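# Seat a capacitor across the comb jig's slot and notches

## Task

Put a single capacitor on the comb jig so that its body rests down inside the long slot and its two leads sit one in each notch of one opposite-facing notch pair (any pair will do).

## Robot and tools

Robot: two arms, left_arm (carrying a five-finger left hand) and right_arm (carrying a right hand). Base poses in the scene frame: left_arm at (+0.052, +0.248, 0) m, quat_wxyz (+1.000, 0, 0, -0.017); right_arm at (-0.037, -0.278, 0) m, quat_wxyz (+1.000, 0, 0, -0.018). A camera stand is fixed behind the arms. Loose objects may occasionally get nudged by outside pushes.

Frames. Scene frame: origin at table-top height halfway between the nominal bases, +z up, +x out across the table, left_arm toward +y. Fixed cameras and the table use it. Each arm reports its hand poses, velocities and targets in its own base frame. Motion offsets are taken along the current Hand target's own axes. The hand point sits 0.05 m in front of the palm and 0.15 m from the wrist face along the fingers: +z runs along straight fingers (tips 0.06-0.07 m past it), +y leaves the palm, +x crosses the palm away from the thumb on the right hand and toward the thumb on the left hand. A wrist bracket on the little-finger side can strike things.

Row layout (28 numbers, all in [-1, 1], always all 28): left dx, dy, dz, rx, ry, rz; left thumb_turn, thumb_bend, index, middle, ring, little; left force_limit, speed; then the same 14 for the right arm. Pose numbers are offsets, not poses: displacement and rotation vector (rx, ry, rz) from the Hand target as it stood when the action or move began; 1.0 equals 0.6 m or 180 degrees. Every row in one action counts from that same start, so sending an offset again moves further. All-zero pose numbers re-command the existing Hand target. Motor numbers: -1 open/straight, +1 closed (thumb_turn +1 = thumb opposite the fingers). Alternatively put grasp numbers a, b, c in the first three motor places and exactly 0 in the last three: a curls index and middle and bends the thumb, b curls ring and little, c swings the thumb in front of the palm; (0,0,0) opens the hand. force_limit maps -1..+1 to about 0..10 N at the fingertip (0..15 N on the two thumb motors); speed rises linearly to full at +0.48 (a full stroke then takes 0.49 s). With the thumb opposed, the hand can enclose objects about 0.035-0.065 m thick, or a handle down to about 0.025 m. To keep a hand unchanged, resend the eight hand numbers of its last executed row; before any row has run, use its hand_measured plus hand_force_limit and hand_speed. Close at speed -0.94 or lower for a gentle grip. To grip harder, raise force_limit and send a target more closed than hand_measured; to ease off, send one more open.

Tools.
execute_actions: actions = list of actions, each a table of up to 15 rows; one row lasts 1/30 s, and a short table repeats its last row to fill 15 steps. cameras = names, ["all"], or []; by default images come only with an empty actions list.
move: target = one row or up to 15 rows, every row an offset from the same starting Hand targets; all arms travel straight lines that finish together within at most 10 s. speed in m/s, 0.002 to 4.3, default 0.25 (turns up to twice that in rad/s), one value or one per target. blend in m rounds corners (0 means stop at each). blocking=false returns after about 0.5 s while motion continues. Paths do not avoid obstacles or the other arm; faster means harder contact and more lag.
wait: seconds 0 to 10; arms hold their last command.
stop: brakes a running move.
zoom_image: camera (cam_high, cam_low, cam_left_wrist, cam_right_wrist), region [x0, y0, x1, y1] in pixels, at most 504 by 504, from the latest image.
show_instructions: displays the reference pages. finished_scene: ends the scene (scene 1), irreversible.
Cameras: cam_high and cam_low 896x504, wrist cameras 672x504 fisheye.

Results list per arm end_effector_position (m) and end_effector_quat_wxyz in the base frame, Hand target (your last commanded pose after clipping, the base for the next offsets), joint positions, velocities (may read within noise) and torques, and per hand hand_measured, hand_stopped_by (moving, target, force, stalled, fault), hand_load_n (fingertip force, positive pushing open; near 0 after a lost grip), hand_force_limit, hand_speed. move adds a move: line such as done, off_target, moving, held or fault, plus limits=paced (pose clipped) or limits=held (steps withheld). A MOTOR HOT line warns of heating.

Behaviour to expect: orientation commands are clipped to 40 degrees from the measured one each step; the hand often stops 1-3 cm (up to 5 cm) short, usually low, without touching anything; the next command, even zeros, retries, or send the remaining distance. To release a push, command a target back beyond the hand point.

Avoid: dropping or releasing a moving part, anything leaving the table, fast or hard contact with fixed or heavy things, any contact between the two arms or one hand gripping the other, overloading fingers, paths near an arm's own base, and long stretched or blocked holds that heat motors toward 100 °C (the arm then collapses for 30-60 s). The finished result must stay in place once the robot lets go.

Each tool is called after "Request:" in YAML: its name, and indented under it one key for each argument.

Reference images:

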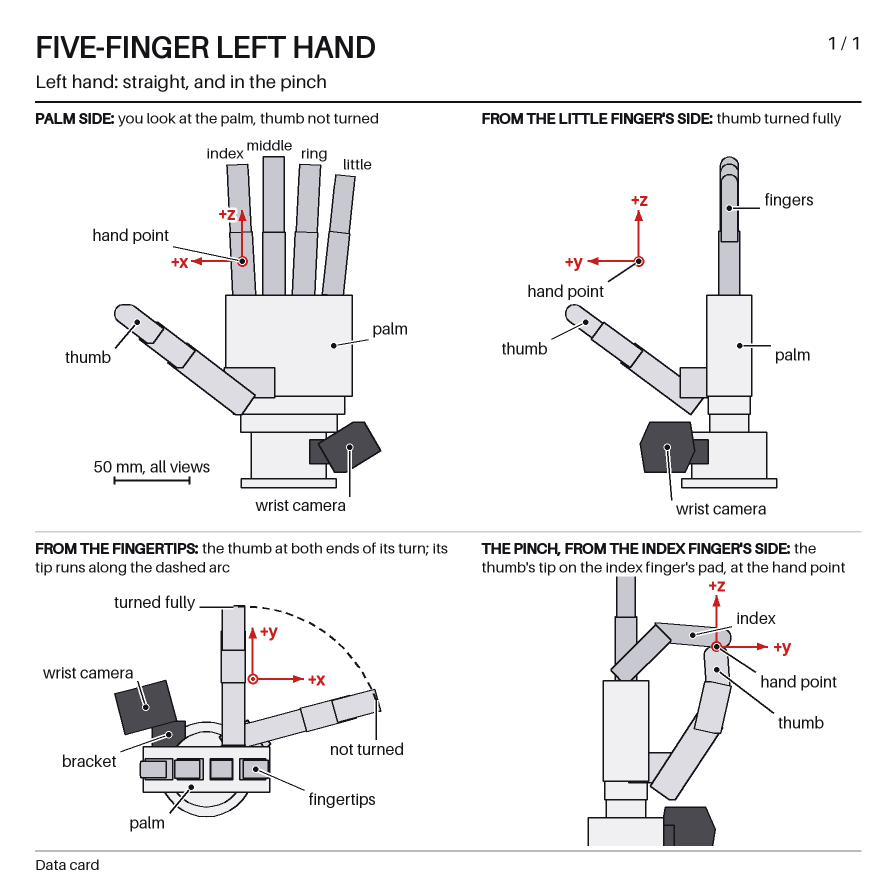

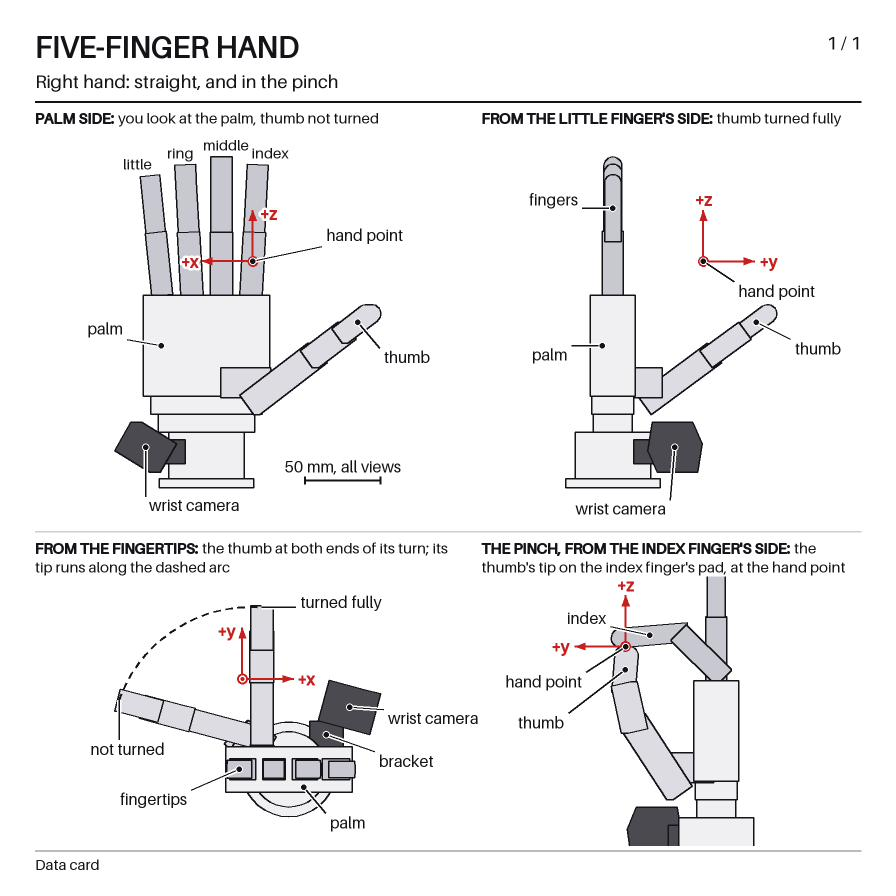

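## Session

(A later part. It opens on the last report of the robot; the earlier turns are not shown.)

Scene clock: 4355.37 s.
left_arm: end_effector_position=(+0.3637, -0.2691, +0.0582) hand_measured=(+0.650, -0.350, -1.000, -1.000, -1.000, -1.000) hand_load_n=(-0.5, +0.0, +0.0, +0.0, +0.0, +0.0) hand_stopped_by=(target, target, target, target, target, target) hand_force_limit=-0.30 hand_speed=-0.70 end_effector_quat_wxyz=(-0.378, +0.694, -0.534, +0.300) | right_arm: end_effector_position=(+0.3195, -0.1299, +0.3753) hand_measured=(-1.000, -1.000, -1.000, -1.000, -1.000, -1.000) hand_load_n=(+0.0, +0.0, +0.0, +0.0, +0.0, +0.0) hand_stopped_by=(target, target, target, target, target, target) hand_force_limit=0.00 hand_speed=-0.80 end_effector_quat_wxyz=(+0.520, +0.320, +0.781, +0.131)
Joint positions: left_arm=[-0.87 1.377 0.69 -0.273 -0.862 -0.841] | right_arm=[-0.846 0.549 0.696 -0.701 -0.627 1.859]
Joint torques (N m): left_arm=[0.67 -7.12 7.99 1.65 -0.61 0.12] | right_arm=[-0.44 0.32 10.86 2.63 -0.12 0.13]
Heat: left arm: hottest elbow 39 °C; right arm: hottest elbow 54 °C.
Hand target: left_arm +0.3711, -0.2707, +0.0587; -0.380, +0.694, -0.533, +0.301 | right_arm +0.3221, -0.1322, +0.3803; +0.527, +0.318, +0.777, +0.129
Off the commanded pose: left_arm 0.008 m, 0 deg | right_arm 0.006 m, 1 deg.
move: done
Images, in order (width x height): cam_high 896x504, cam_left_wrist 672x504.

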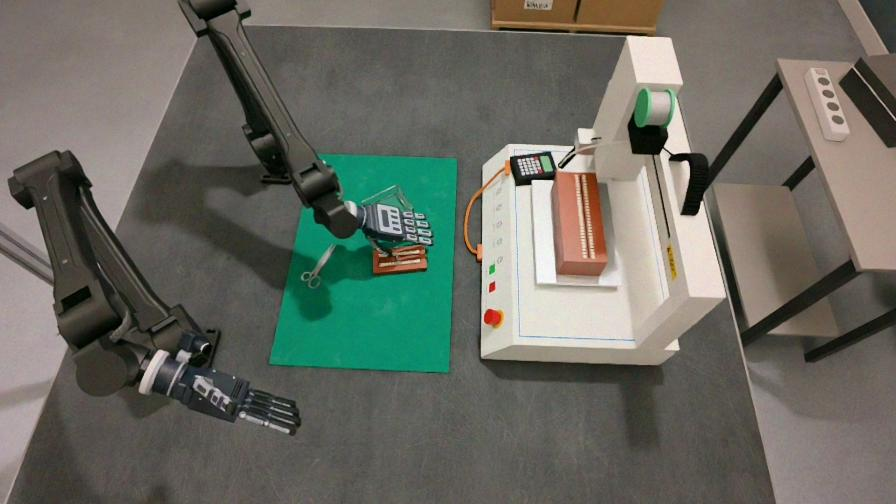

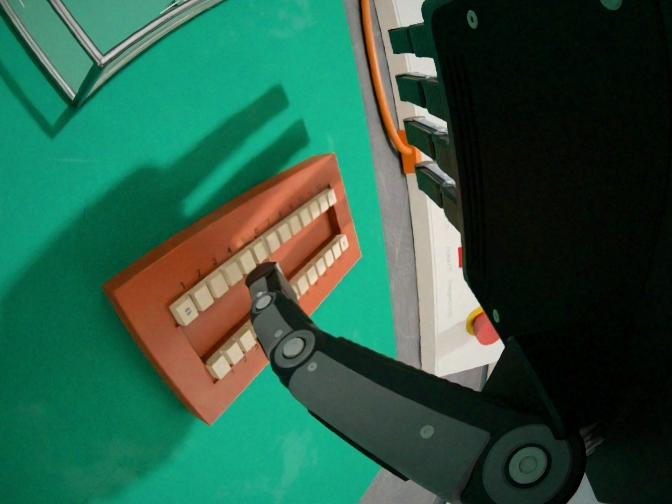

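Request:
move:
  target:
    - [0,0,0,0,0,0,0.65,-0.40,-1,-1,-1,-1,-0.3,-0.7,0,0,0,0,0,0,-1,-1,-1,-1,-1,-1,0.0,-0.8]
    - [0.0164,0.0144,0.0184,0,0,0,0.65,-0.40,-1,-1,-1,-1,-0.3,-0.7,0,0,0,0,0,0,-1,-1,-1,-1,-1,-1,0.0,-0.8]
  speed: 0.05
  cameras: ["cam_high","cam_left_wrist"]

Scene clock: 4383.87 s.
left_arm: end_effector_position=(+0.3674, -0.2740, +0.0423) hand_measured=(+0.650, -0.400, -1.000, -1.000, -1.000, -1.000) hand_load_n=(+0.0, +0.0, +0.0, +0.0, +0.0, +0.0) hand_stopped_by=(target, target, target, target, target, target) hand_force_limit=-0.30 hand_speed=-0.70 end_effector_quat_wxyz=(-0.378, +0.694, -0.536, +0.298) | right_arm: end_effector_position=(+0.3195, -0.1299, +0.3753) hand_measured=(-1.000, -1.000, -1.000, -1.000, -1.000, -1.000) hand_load_n=(+0.0, +0.0, +0.0, +0.0, +0.0, +0.0) hand_stopped_by=(target, target, target, target, target, target) hand_force_limit=0.00 hand_speed=-0.80 end_effector_quat_wxyz=(+0.520, +0.320, +0.781, +0.131)
Joint positions: left_arm=[-0.87 1.429 0.691 -0.227 -0.86 -0.841] | right_arm=[-0.846 0.549 0.696 -0.701 -0.627 1.859]
Joint torques (N m): left_arm=[0.56 -7.12 8.79 1.48 -0.69 0.1] | right_arm=[-0.38 0.38 10.86 2.63 -0.12 0.13]
Heat: left arm: hottest elbow 40 °C; right arm: hottest elbow 54 °C.
Hand target: left_arm +0.3783, -0.2792, +0.0457; -0.380, +0.694, -0.533, +0.301 | right_arm +0.3221, -0.1322, +0.3803; +0.527, +0.318, +0.777, +0.129
Off the commanded pose: left_arm 0.012 m, 0 deg | right_arm 0.006 m, 1 deg.
move: off_target (left_arm)
Images, in order (width x height): cam_high 896x504, cam_left_wrist 672x504.

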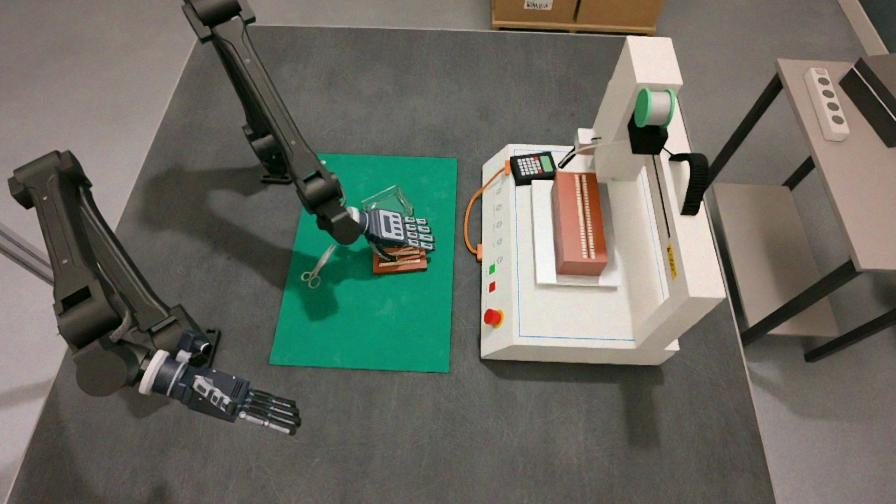

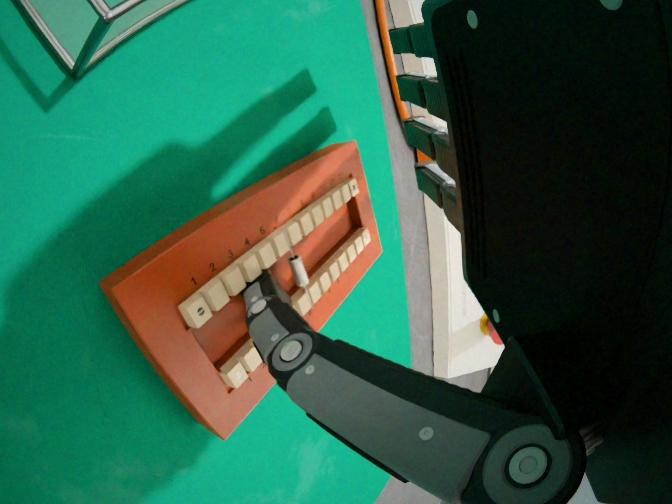

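Request:
zoom_image:
  camera: "cam_left_wrist"
  region: [220, 200, 340, 320]

Request:
zoom_image:
  camera: "cam_high"
  region: [383, 240, 411, 268]

Scaled by 4.200 from the camera's 672x504 image, which has a finer 960x720 frame.

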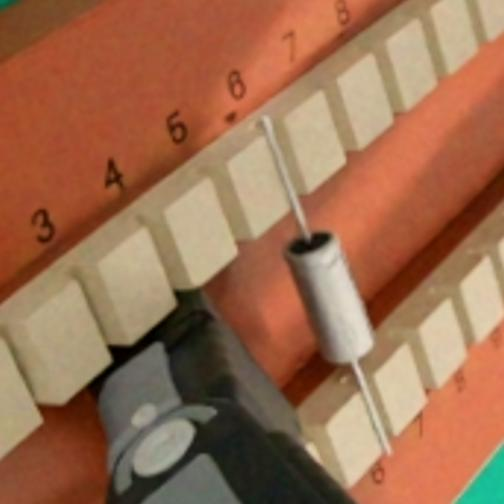

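Scaled by 18.000 from the camera's 896x504 image, which has a finer 1280x720 frame.

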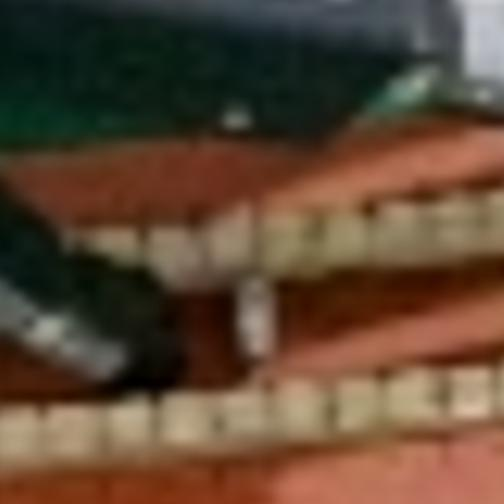

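Request:
execute_actions:
  actions:
    - [[0,0,0,0,0,0,0.65,-0.28,-1,-1,-1,-1,-0.8,-0.9,0,0,0,0,0,0,-1,-1,-1,-1,-1,-1,0.0,-0.8]]
  cameras: ["cam_high","cam_left_wrist"]

Request:
zoom_image:
  camera: "cam_high"
  region: [383, 240, 411, 268]

Request:
zoom_image:
  camera: "cam_left_wrist"
  region: [220, 200, 340, 320]

Scene clock: 4415.47 s.
left_arm: end_effector_position=(+0.3673, -0.2742, +0.0421) hand_measured=(+0.650, -0.280, -1.000, -1.000, -1.000, -1.000) hand_load_n=(+0.5, +0.5, +0.0, +0.0, +0.0, +0.0) hand_stopped_by=(target, target, target, target, target, target) hand_force_limit=-0.80 hand_speed=-0.90 end_effector_quat_wxyz=(-0.378, +0.694, -0.536, +0.298) | right_arm: end_effector_position=(+0.3195, -0.1299, +0.3753) hand_measured=(-1.000, -1.000, -1.000, -1.000, -1.000, -1.000) hand_load_n=(+0.0, +0.0, +0.0, +0.0, +0.0, +0.5) hand_stopped_by=(target, target, target, target, target, target) hand_force_limit=0.00 hand_speed=-0.80 end_effector_quat_wxyz=(+0.520, +0.320, +0.781, +0.131)
Joint positions: left_arm=[-0.87 1.429 0.691 -0.227 -0.859 -0.841] | right_arm=[-0.846 0.549 0.696 -0.701 -0.627 1.859]
Joint torques (N m): left_arm=[0.38 -7.41 8.77 1.54 -0.73 0.11] | right_arm=[-0.44 0.38 10.84 2.65 -0.12 0.13]
Heat: left arm: hottest elbow 41 °C; right arm: hottest elbow 54 °C.
Hand target: left_arm +0.3783, -0.2792, +0.0458; -0.380, +0.694, -0.533, +0.301 | right_arm +0.3221, -0.1322, +0.3803; +0.527, +0.318, +0.777, +0.129
Off the commanded pose: left_arm 0.013 m, 1 deg | right_arm 0.006 m, 1 deg.
Images, in order (width x height): cam_high 896x504, cam_left_wrist 672x504.

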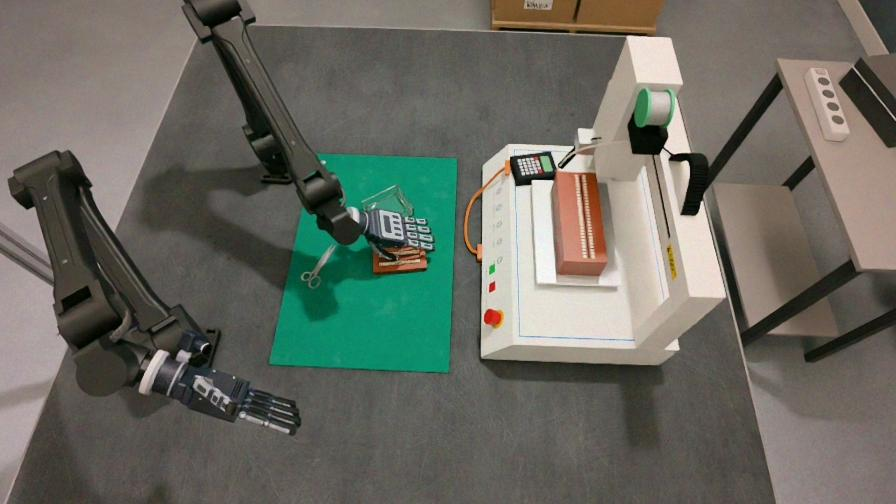

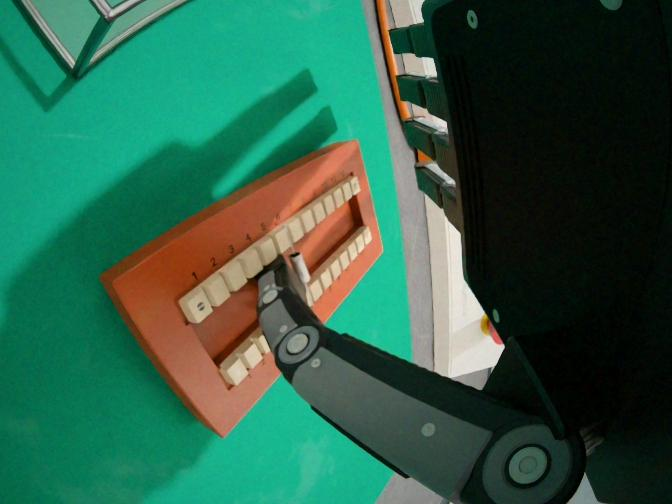

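Scaled by 18.000 from the camera's 896x504 image, which has a finer 1280x720 frame.

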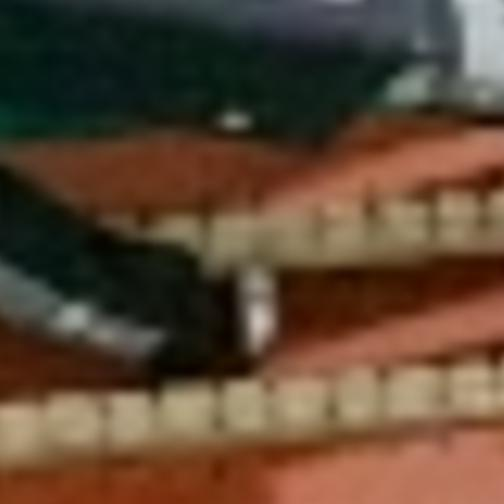

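Scaled by 4.200 from the camera's 672x504 image, which has a finer 960x720 frame.

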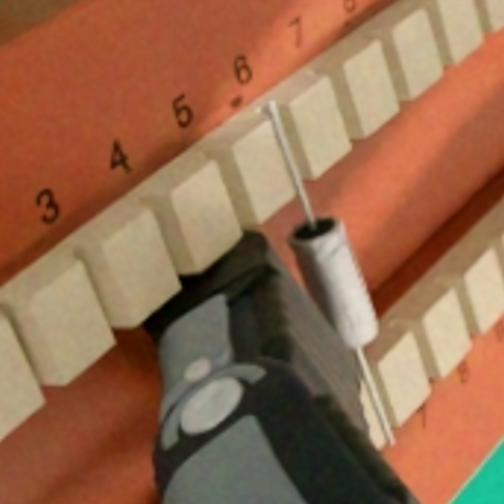

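Request:
execute_actions:
  actions:
    - [[0,0,0,0,0,0,0.65,-0.255,-1,-1,-1,-1,-0.8,-0.9,0,0,0,0,0,0,-1,-1,-1,-1,-1,-1,0.0,-0.8]]
  cameras: ["cam_high","cam_left_wrist"]

Request:
zoom_image:
  camera: "cam_high"
  region: [383, 240, 411, 268]

Request:
zoom_image:
  camera: "cam_left_wrist"
  region: [260, 210, 330, 280]

Scene clock: 4424.57 s.
left_arm: end_effector_position=(+0.3673, -0.2742, +0.0421) hand_measured=(+0.650, -0.256, -1.000, -1.000, -1.000, -1.000) hand_load_n=(+0.5, +0.5, +0.0, +0.0, +0.0, +0.0) hand_stopped_by=(target, target, target, target, target, target) hand_force_limit=-0.80 hand_speed=-0.90 end_effector_quat_wxyz=(-0.378, +0.694, -0.536, +0.298) | right_arm: end_effector_position=(+0.3195, -0.1299, +0.3753) hand_measured=(-1.000, -1.000, -1.000, -1.000, -1.000, -1.000) hand_load_n=(+0.0, +0.0, +0.0, +0.0, +0.0, +0.0) hand_stopped_by=(target, target, target, target, target, target) hand_force_limit=0.00 hand_speed=-0.80 end_effector_quat_wxyz=(+0.520, +0.320, +0.781, +0.131)
Joint positions: left_arm=[-0.87 1.429 0.691 -0.227 -0.859 -0.841] | right_arm=[-0.846 0.549 0.696 -0.701 -0.627 1.859]
Joint torques (N m): left_arm=[0.44 -7.24 8.8 1.51 -0.74 0.11] | right_arm=[-0.38 0.32 10.85 2.65 -0.12 0.14]
Heat: left arm: hottest elbow 41 °C; right arm: hottest elbow 54 °C.
Hand target: left_arm +0.3783, -0.2792, +0.0458; -0.380, +0.694, -0.533, +0.301 | right_arm +0.3221, -0.1322, +0.3803; +0.527, +0.318, +0.777, +0.129
Off the commanded pose: left_arm 0.013 m, 1 deg | right_arm 0.006 m, 1 deg.
Images, in order (width x height): cam_high 896x504, cam_left_wrist 672x504.

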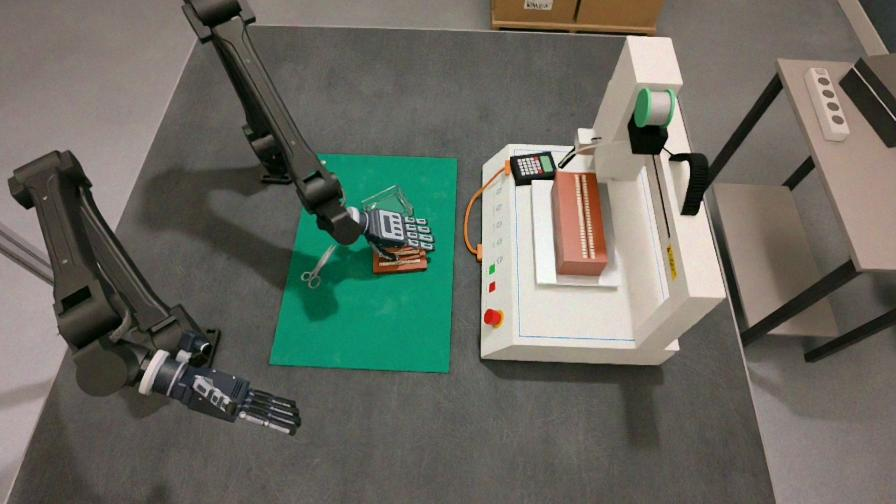

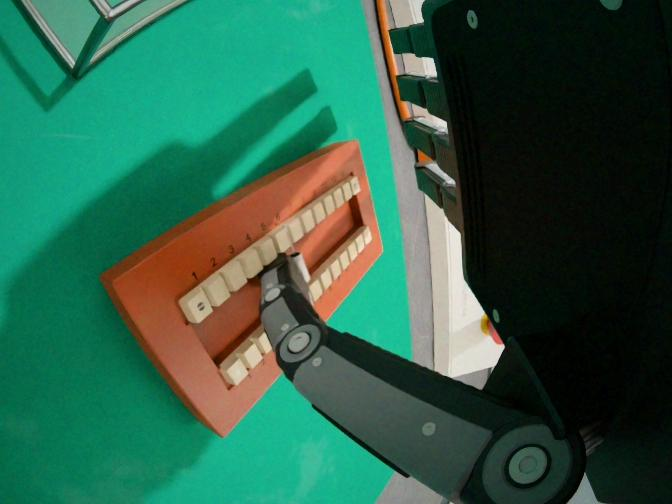

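Scaled by 18.000 from the camera's 896x504 image, which has a finer 1280x720 frame.

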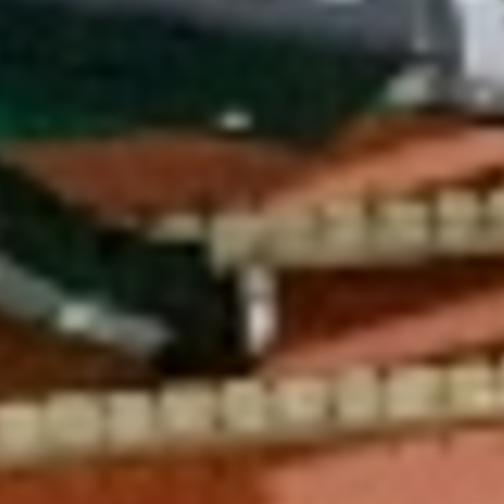

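Scaled by 7.200 from the camera's 672x504 image, which has a finer 960x720 frame.

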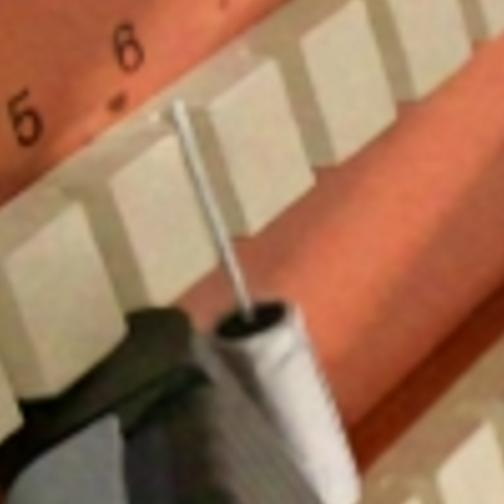

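Request:
execute_actions:
  actions:
    - [[0,0,0,0,0,0,0.65,-0.235,-1,-1,-1,-1,-0.8,-0.9,0,0,0,0,0,0,-1,-1,-1,-1,-1,-1,0.0,-0.8]]
  cameras: ["cam_high","cam_left_wrist"]

Request:
zoom_image:
  camera: "cam_high"
  region: [383, 240, 411, 268]

Request:
zoom_image:
  camera: "cam_left_wrist"
  region: [260, 210, 330, 280]

Scene clock: 4431.47 s.
left_arm: end_effector_position=(+0.3673, -0.2741, +0.0419) hand_measured=(+0.650, -0.236, -1.000, -1.000, -1.000, -1.000) hand_load_n=(+0.5, +0.5, +0.0, +0.0, +0.0, +0.0) hand_stopped_by=(target, target, target, target, target, target) hand_force_limit=-0.80 hand_speed=-0.90 end_effector_quat_wxyz=(-0.378, +0.694, -0.536, +0.298) | right_arm: end_effector_position=(+0.3195, -0.1299, +0.3753) hand_measured=(-1.000, -1.000, -1.000, -1.000, -1.000, -1.000) hand_load_n=(+0.0, +0.0, +0.0, +0.0, +0.0, +0.5) hand_stopped_by=(target, target, target, target, target, target) hand_force_limit=0.00 hand_speed=-0.80 end_effector_quat_wxyz=(+0.520, +0.320, +0.781, +0.131)
Joint positions: left_arm=[-0.87 1.43 0.691 -0.227 -0.859 -0.841] | right_arm=[-0.846 0.549 0.696 -0.701 -0.627 1.859]
Joint torques (N m): left_arm=[0.5 -7.36 8.8 1.55 -0.74 0.1] | right_arm=[-0.38 0.38 10.86 2.63 -0.12 0.13]
Heat: left arm: hottest elbow 41 °C; right arm: hottest elbow 54 °C.
Hand target: left_arm +0.3783, -0.2791, +0.0457; -0.380, +0.694, -0.533, +0.301 | right_arm +0.3221, -0.1322, +0.3803; +0.527, +0.318, +0.777, +0.129
Off the commanded pose: left_arm 0.013 m, 1 deg | right_arm 0.006 m, 1 deg.
Images, in order (width x height): cam_high 896x504, cam_left_wrist 672x504.

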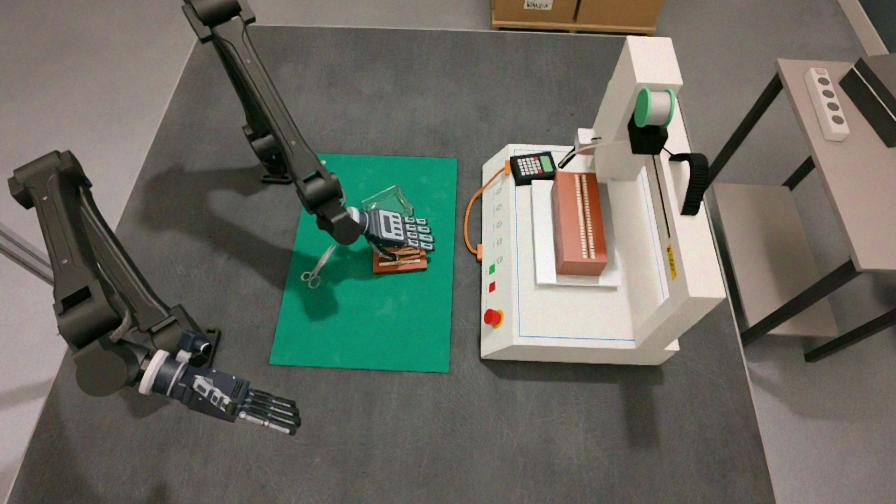

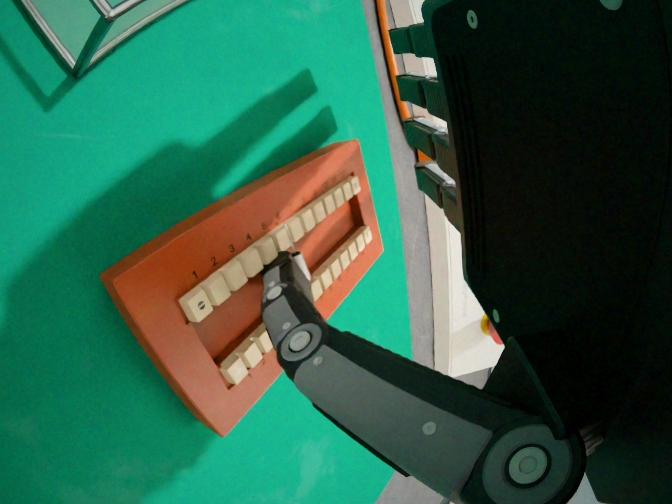

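Scaled by 18.000 from the camera's 896x504 image, which has a finer 1280x720 frame.

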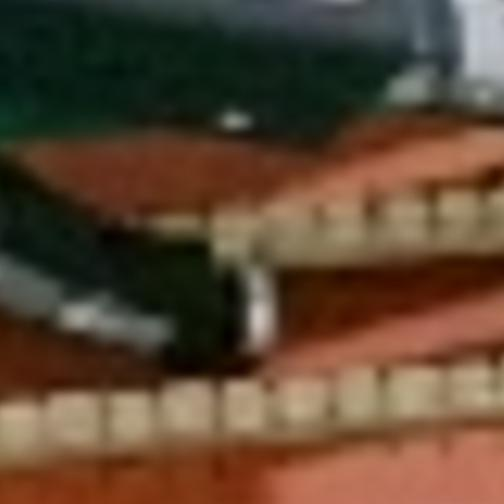

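Scaled by 7.200 from the camera's 672x504 image, which has a finer 960x720 frame.

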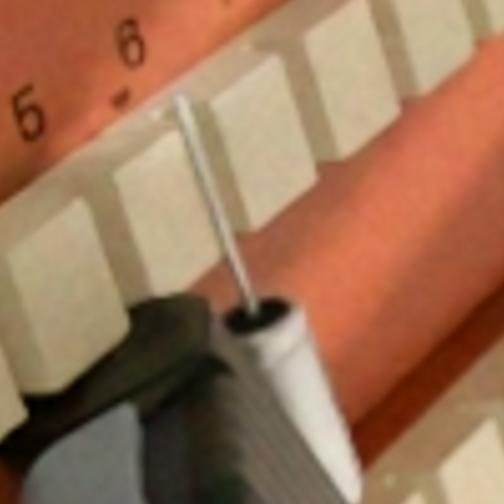

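Request:
execute_actions:
  actions:
    - [[0,0,0,0,0,0,0.65,-0.215,-1,-1,-1,-1,-0.8,-0.9,0,0,0,0,0,0,-1,-1,-1,-1,-1,-1,0.0,-0.8]]
  cameras: ["cam_high","cam_left_wrist"]

Request:
zoom_image:
  camera: "cam_high"
  region: [383, 240, 411, 268]

Request:
zoom_image:
  camera: "cam_left_wrist"
  region: [260, 210, 330, 280]

Scene clock: 4436.33 s.
left_arm: end_effector_position=(+0.3672, -0.2742, +0.0419) hand_measured=(+0.650, -0.216, -1.000, -1.000, -1.000, -1.000) hand_load_n=(+0.0, +0.5, +0.0, +0.0, +0.0, +0.0) hand_stopped_by=(target, target, target, target, target, target) hand_force_limit=-0.80 hand_speed=-0.90 end_effector_quat_wxyz=(-0.377, +0.694, -0.536, +0.298) | right_arm: end_effector_position=(+0.3195, -0.1299, +0.3753) hand_measured=(-1.000, -1.000, -1.000, -1.000, -1.000, -1.000) hand_load_n=(+0.0, +0.0, +0.0, +0.0, +0.0, +0.0) hand_stopped_by=(target, target, target, target, target, target) hand_force_limit=0.00 hand_speed=-0.80 end_effector_quat_wxyz=(+0.520, +0.320, +0.781, +0.131)
Joint positions: left_arm=[-0.87 1.43 0.691 -0.227 -0.859 -0.841] | right_arm=[-0.846 0.549 0.696 -0.701 -0.627 1.859]
Joint torques (N m): left_arm=[0.67 -7.59 8.75 1.48 -0.73 0.11] | right_arm=[-0.38 0.26 10.88 2.63 -0.12 0.13]
Heat: left arm: hottest elbow 41 °C; right arm: hottest elbow 54 °C.
Hand target: left_arm +0.3782, -0.2792, +0.0457; -0.380, +0.694, -0.533, +0.301 | right_arm +0.3221, -0.1322, +0.3803; +0.527, +0.318, +0.777, +0.129
Off the commanded pose: left_arm 0.013 m, 1 deg | right_arm 0.006 m, 1 deg.
Images, in order (width x height): cam_high 896x504, cam_left_wrist 672x504.

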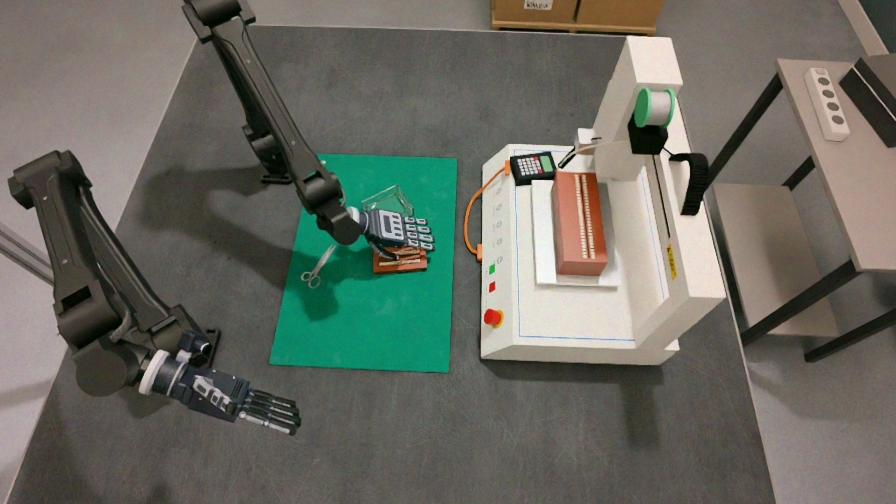

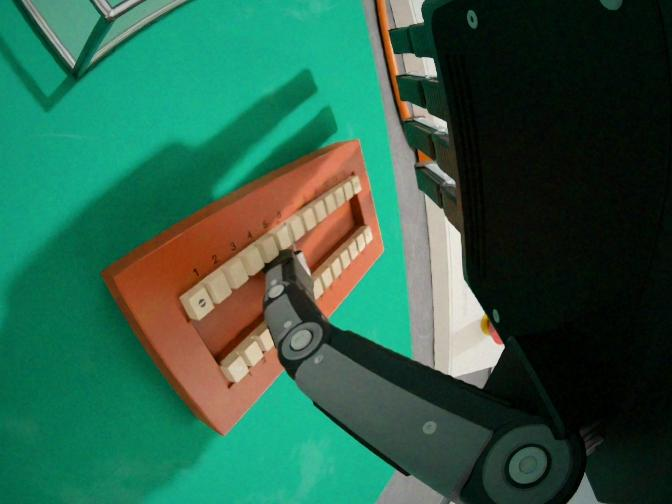

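Scaled by 18.000 from the camera's 896x504 image, which has a finer 1280x720 frame.

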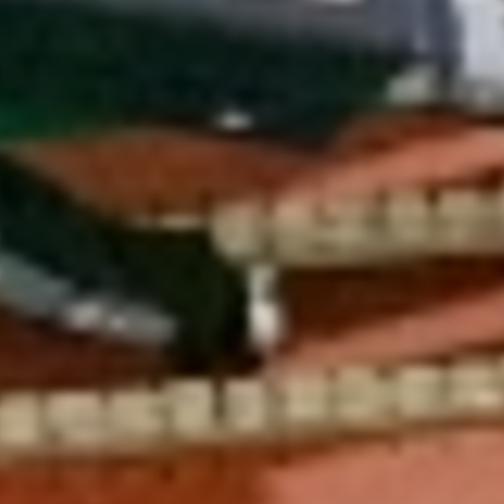

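Scaled by 7.200 from the camera's 672x504 image, which has a finer 960x720 frame.

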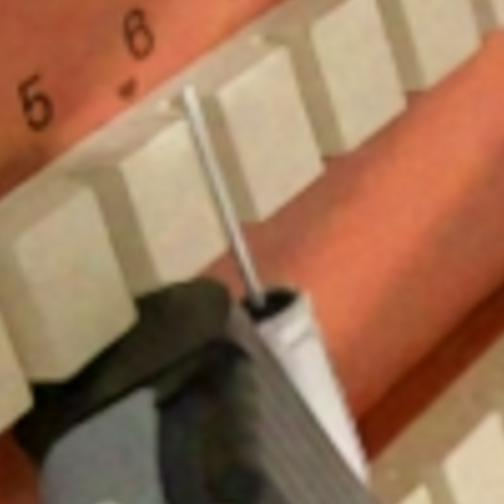

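Request:
zoom_image:
  camera: "cam_high"
  region: [389, 248, 407, 266]

Request:
zoom_image:
  camera: "cam_left_wrist"
  region: [270, 215, 320, 265]

Scaled by 28.000 from the camera's 896x504 image, which has a finer 1280x720 frame.

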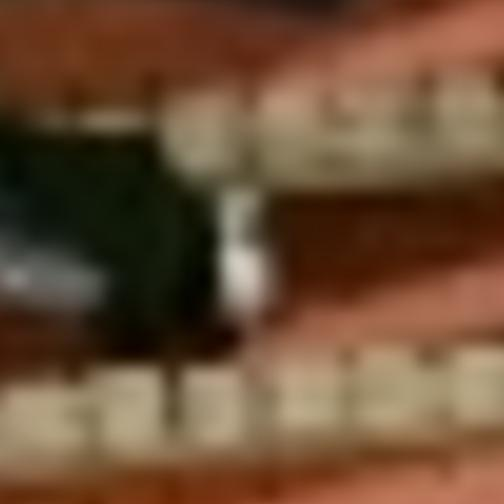

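Scaled by 10.080 from the camera's 672x504 image, which has a finer 960x720 frame.

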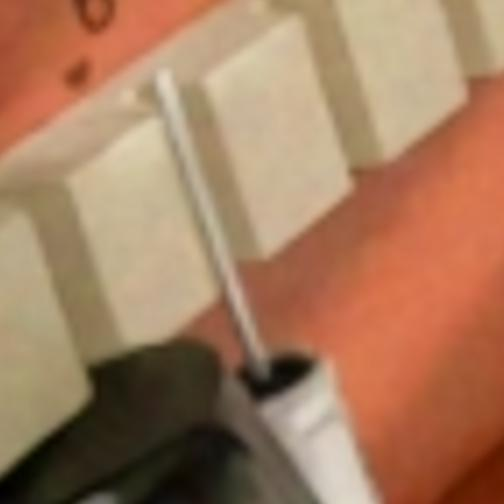

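Request:
zoom_image:
  camera: "cam_high"
  region: [371, 235, 431, 280]

Scaled by 8.400 from the camera's 896x504 image, which has a finer 1280x720 frame.

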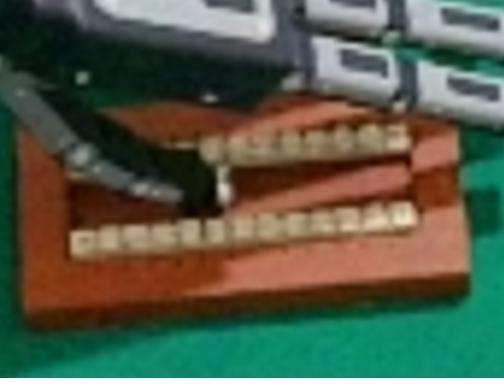

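Request:
execute_actions:
  actions:
    - [[0,0,0,0,0,0,0.65,-0.33,-1,-1,-1,-1,-0.8,-0.9,0,0,0,0,0,0,-1,-1,-1,-1,-1,-1,0.0,-0.8]]
  cameras: ["cam_high","cam_left_wrist"]

Request:
zoom_image:
  camera: "cam_high"
  region: [389, 248, 407, 266]

Request:
zoom_image:
  camera: "cam_left_wrist"
  region: [270, 215, 320, 265]

Request:
zoom_image:
  camera: "cam_left_wrist"
  region: [260, 220, 350, 310]

Scene clock: 4471.33 s.
left_arm: end_effector_position=(+0.3672, -0.2742, +0.0419) hand_measured=(+0.650, -0.330, -1.000, -1.000, -1.000, -1.000) hand_load_n=(+0.0, +0.0, +0.0, +0.0, +0.0, -0.5) hand_stopped_by=(target, target, target, target, target, target) hand_force_limit=-0.80 hand_speed=-0.90 end_effector_quat_wxyz=(-0.377, +0.694, -0.536, +0.298) | right_arm: end_effector_position=(+0.3195, -0.1299, +0.3753) hand_measured=(-1.000, -1.000, -1.000, -1.000, -1.000, -1.000) hand_load_n=(+0.0, +0.0, +0.0, -0.5, +0.0, +0.0) hand_stopped_by=(target, target, target, target, target, target) hand_force_limit=0.00 hand_speed=-0.80 end_effector_quat_wxyz=(+0.520, +0.320, +0.781, +0.131)
Joint positions: left_arm=[-0.87 1.43 0.691 -0.227 -0.859 -0.841] | right_arm=[-0.846 0.549 0.696 -0.701 -0.627 1.859]
Joint torques (N m): left_arm=[0.44 -7.47 8.8 1.46 -0.73 0.11] | right_arm=[-0.38 0.32 10.88 2.63 -0.12 0.13]
Heat: left arm: hottest elbow 41 °C; right arm: hottest elbow 54 °C.
Hand target: left_arm +0.3782, -0.2792, +0.0457; -0.380, +0.694, -0.533, +0.301 | right_arm +0.3221, -0.1322, +0.3803; +0.527, +0.318, +0.777, +0.129
Off the commanded pose: left_arm 0.013 m, 1 deg | right_arm 0.006 m, 1 deg.
Images, in order (width x height): cam_high 896x504, cam_left_wrist 672x504.

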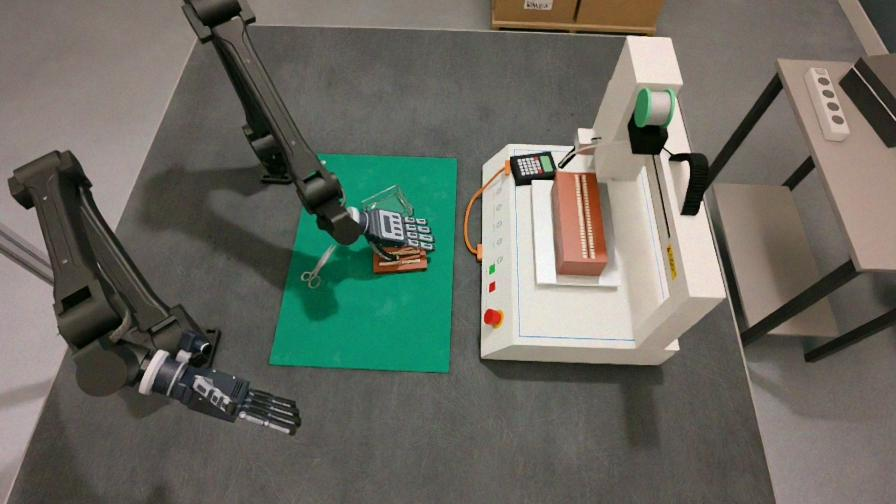

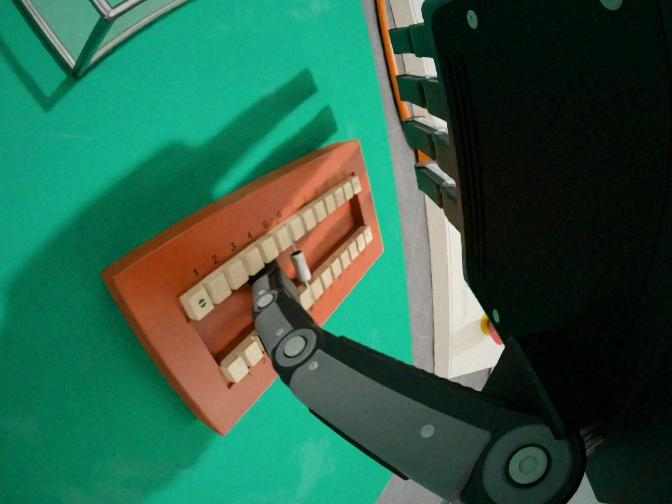

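Scaled by 28.000 from the camera's 896x504 image, which has a finer 1280x720 frame.

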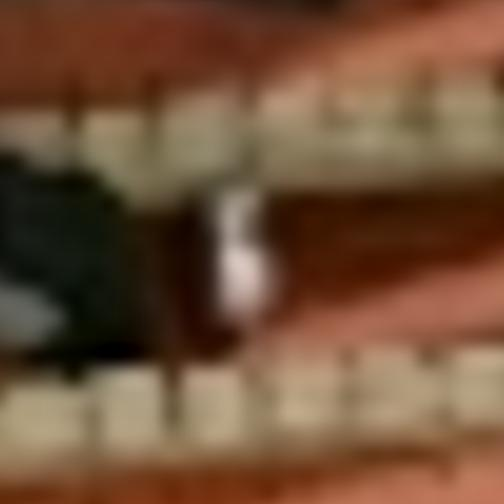

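Scaled by 10.080 from the camera's 672x504 image, which has a finer 960x720 frame.

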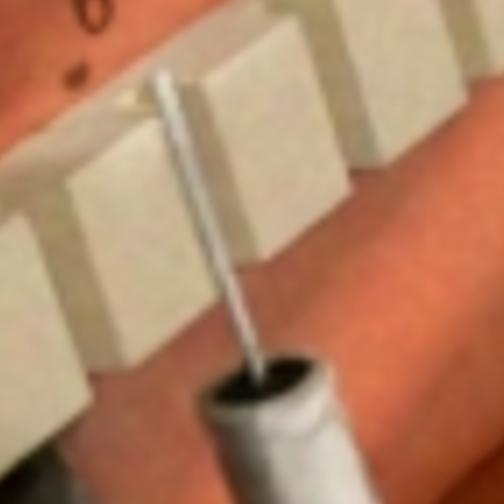

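Scaled by 5.600 from the camera's 672x504 image, which has a finer 960x720 frame.

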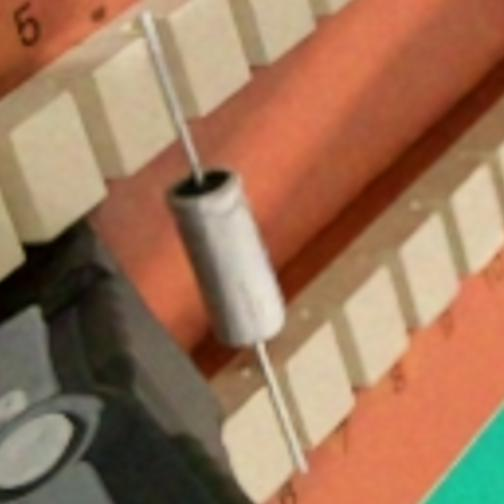

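Request:
execute_actions:
  actions:
    - [[0,0,0,0,0,0,0.62,-0.26,-1,-1,-1,-1,-0.8,-0.9,0,0,0,0,0,0,-1,-1,-1,-1,-1,-1,0.0,-0.8]]
    - [[0,0,0,0,0,0,0.62,-0.215,-1,-1,-1,-1,-0.8,-0.9,0,0,0,0,0,0,-1,-1,-1,-1,-1,-1,0.0,-0.8]]
  cameras: ["cam_high","cam_left_wrist"]

Request:
zoom_image:
  camera: "cam_high"
  region: [389, 248, 407, 266]

Request:
zoom_image:
  camera: "cam_left_wrist"
  region: [270, 215, 320, 265]

Scene clock: 4496.27 s.
left_arm: end_effector_position=(+0.3672, -0.2742, +0.0419) hand_measured=(+0.620, -0.216, -1.000, -1.000, -1.000, -1.000) hand_load_n=(+0.0, +0.0, +0.0, +0.0, +0.0, +0.0) hand_stopped_by=(target, target, target, target, target, target) hand_force_limit=-0.80 hand_speed=-0.90 end_effector_quat_wxyz=(-0.377, +0.694, -0.536, +0.298) | right_arm: end_effector_position=(+0.3195, -0.1299, +0.3753) hand_measured=(-1.000, -1.000, -1.000, -1.000, -1.000, -1.000) hand_load_n=(+0.0, +0.0, +0.0, +0.0, +0.0, -0.5) hand_stopped_by=(target, target, target, target, target, target) hand_force_limit=0.00 hand_speed=-0.80 end_effector_quat_wxyz=(+0.520, +0.320, +0.781, +0.131)
Joint positions: left_arm=[-0.87 1.43 0.691 -0.227 -0.859 -0.841] | right_arm=[-0.846 0.549 0.696 -0.701 -0.627 1.859]
Joint torques (N m): left_arm=[0.5 -7.41 8.77 1.5 -0.74 0.09] | right_arm=[-0.32 0.38 10.88 2.63 -0.12 0.13]
Heat: left arm: hottest elbow 42 °C; right arm: hottest elbow 54 °C.
Hand target: left_arm +0.3782, -0.2792, +0.0457; -0.380, +0.694, -0.533, +0.301 | right_arm +0.3221, -0.1322, +0.3803; +0.527, +0.318, +0.777, +0.129
Off the commanded pose: left_arm 0.013 m, 1 deg | right_arm 0.006 m, 1 deg.
Images, in order (width x height): cam_high 896x504, cam_left_wrist 672x504.

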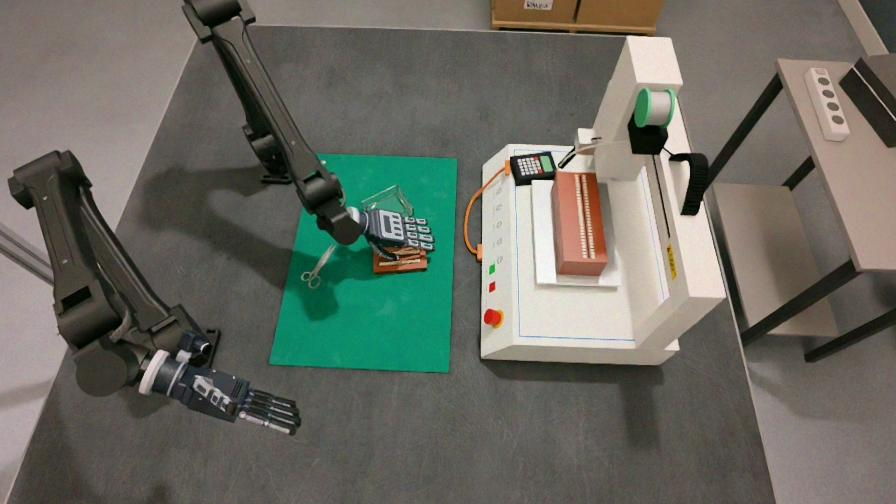

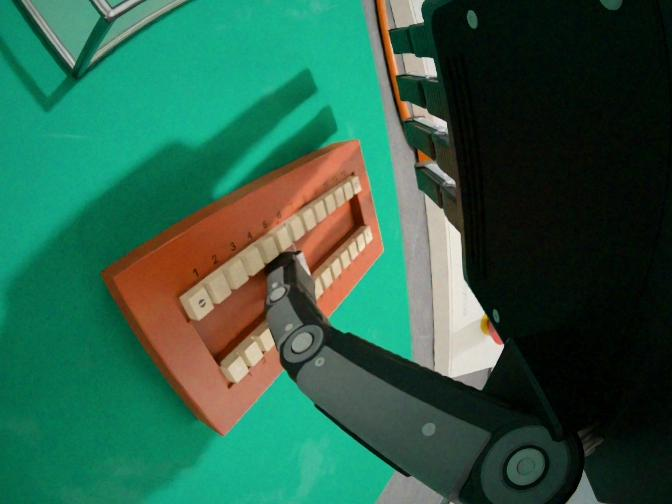

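Scaled by 28.000 from the camera's 896x504 image, which has a finer 1280x720 frame.

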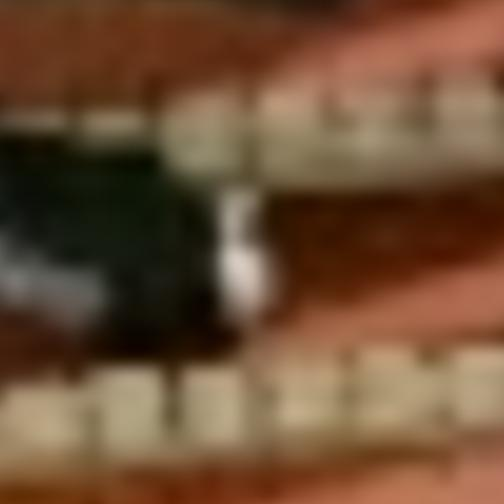

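Scaled by 10.080 from the camera's 672x504 image, which has a finer 960x720 frame.

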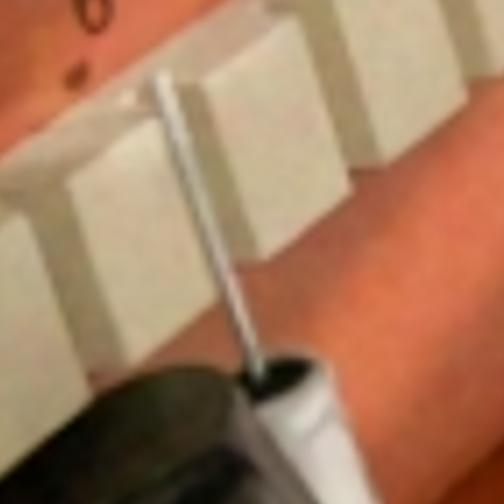

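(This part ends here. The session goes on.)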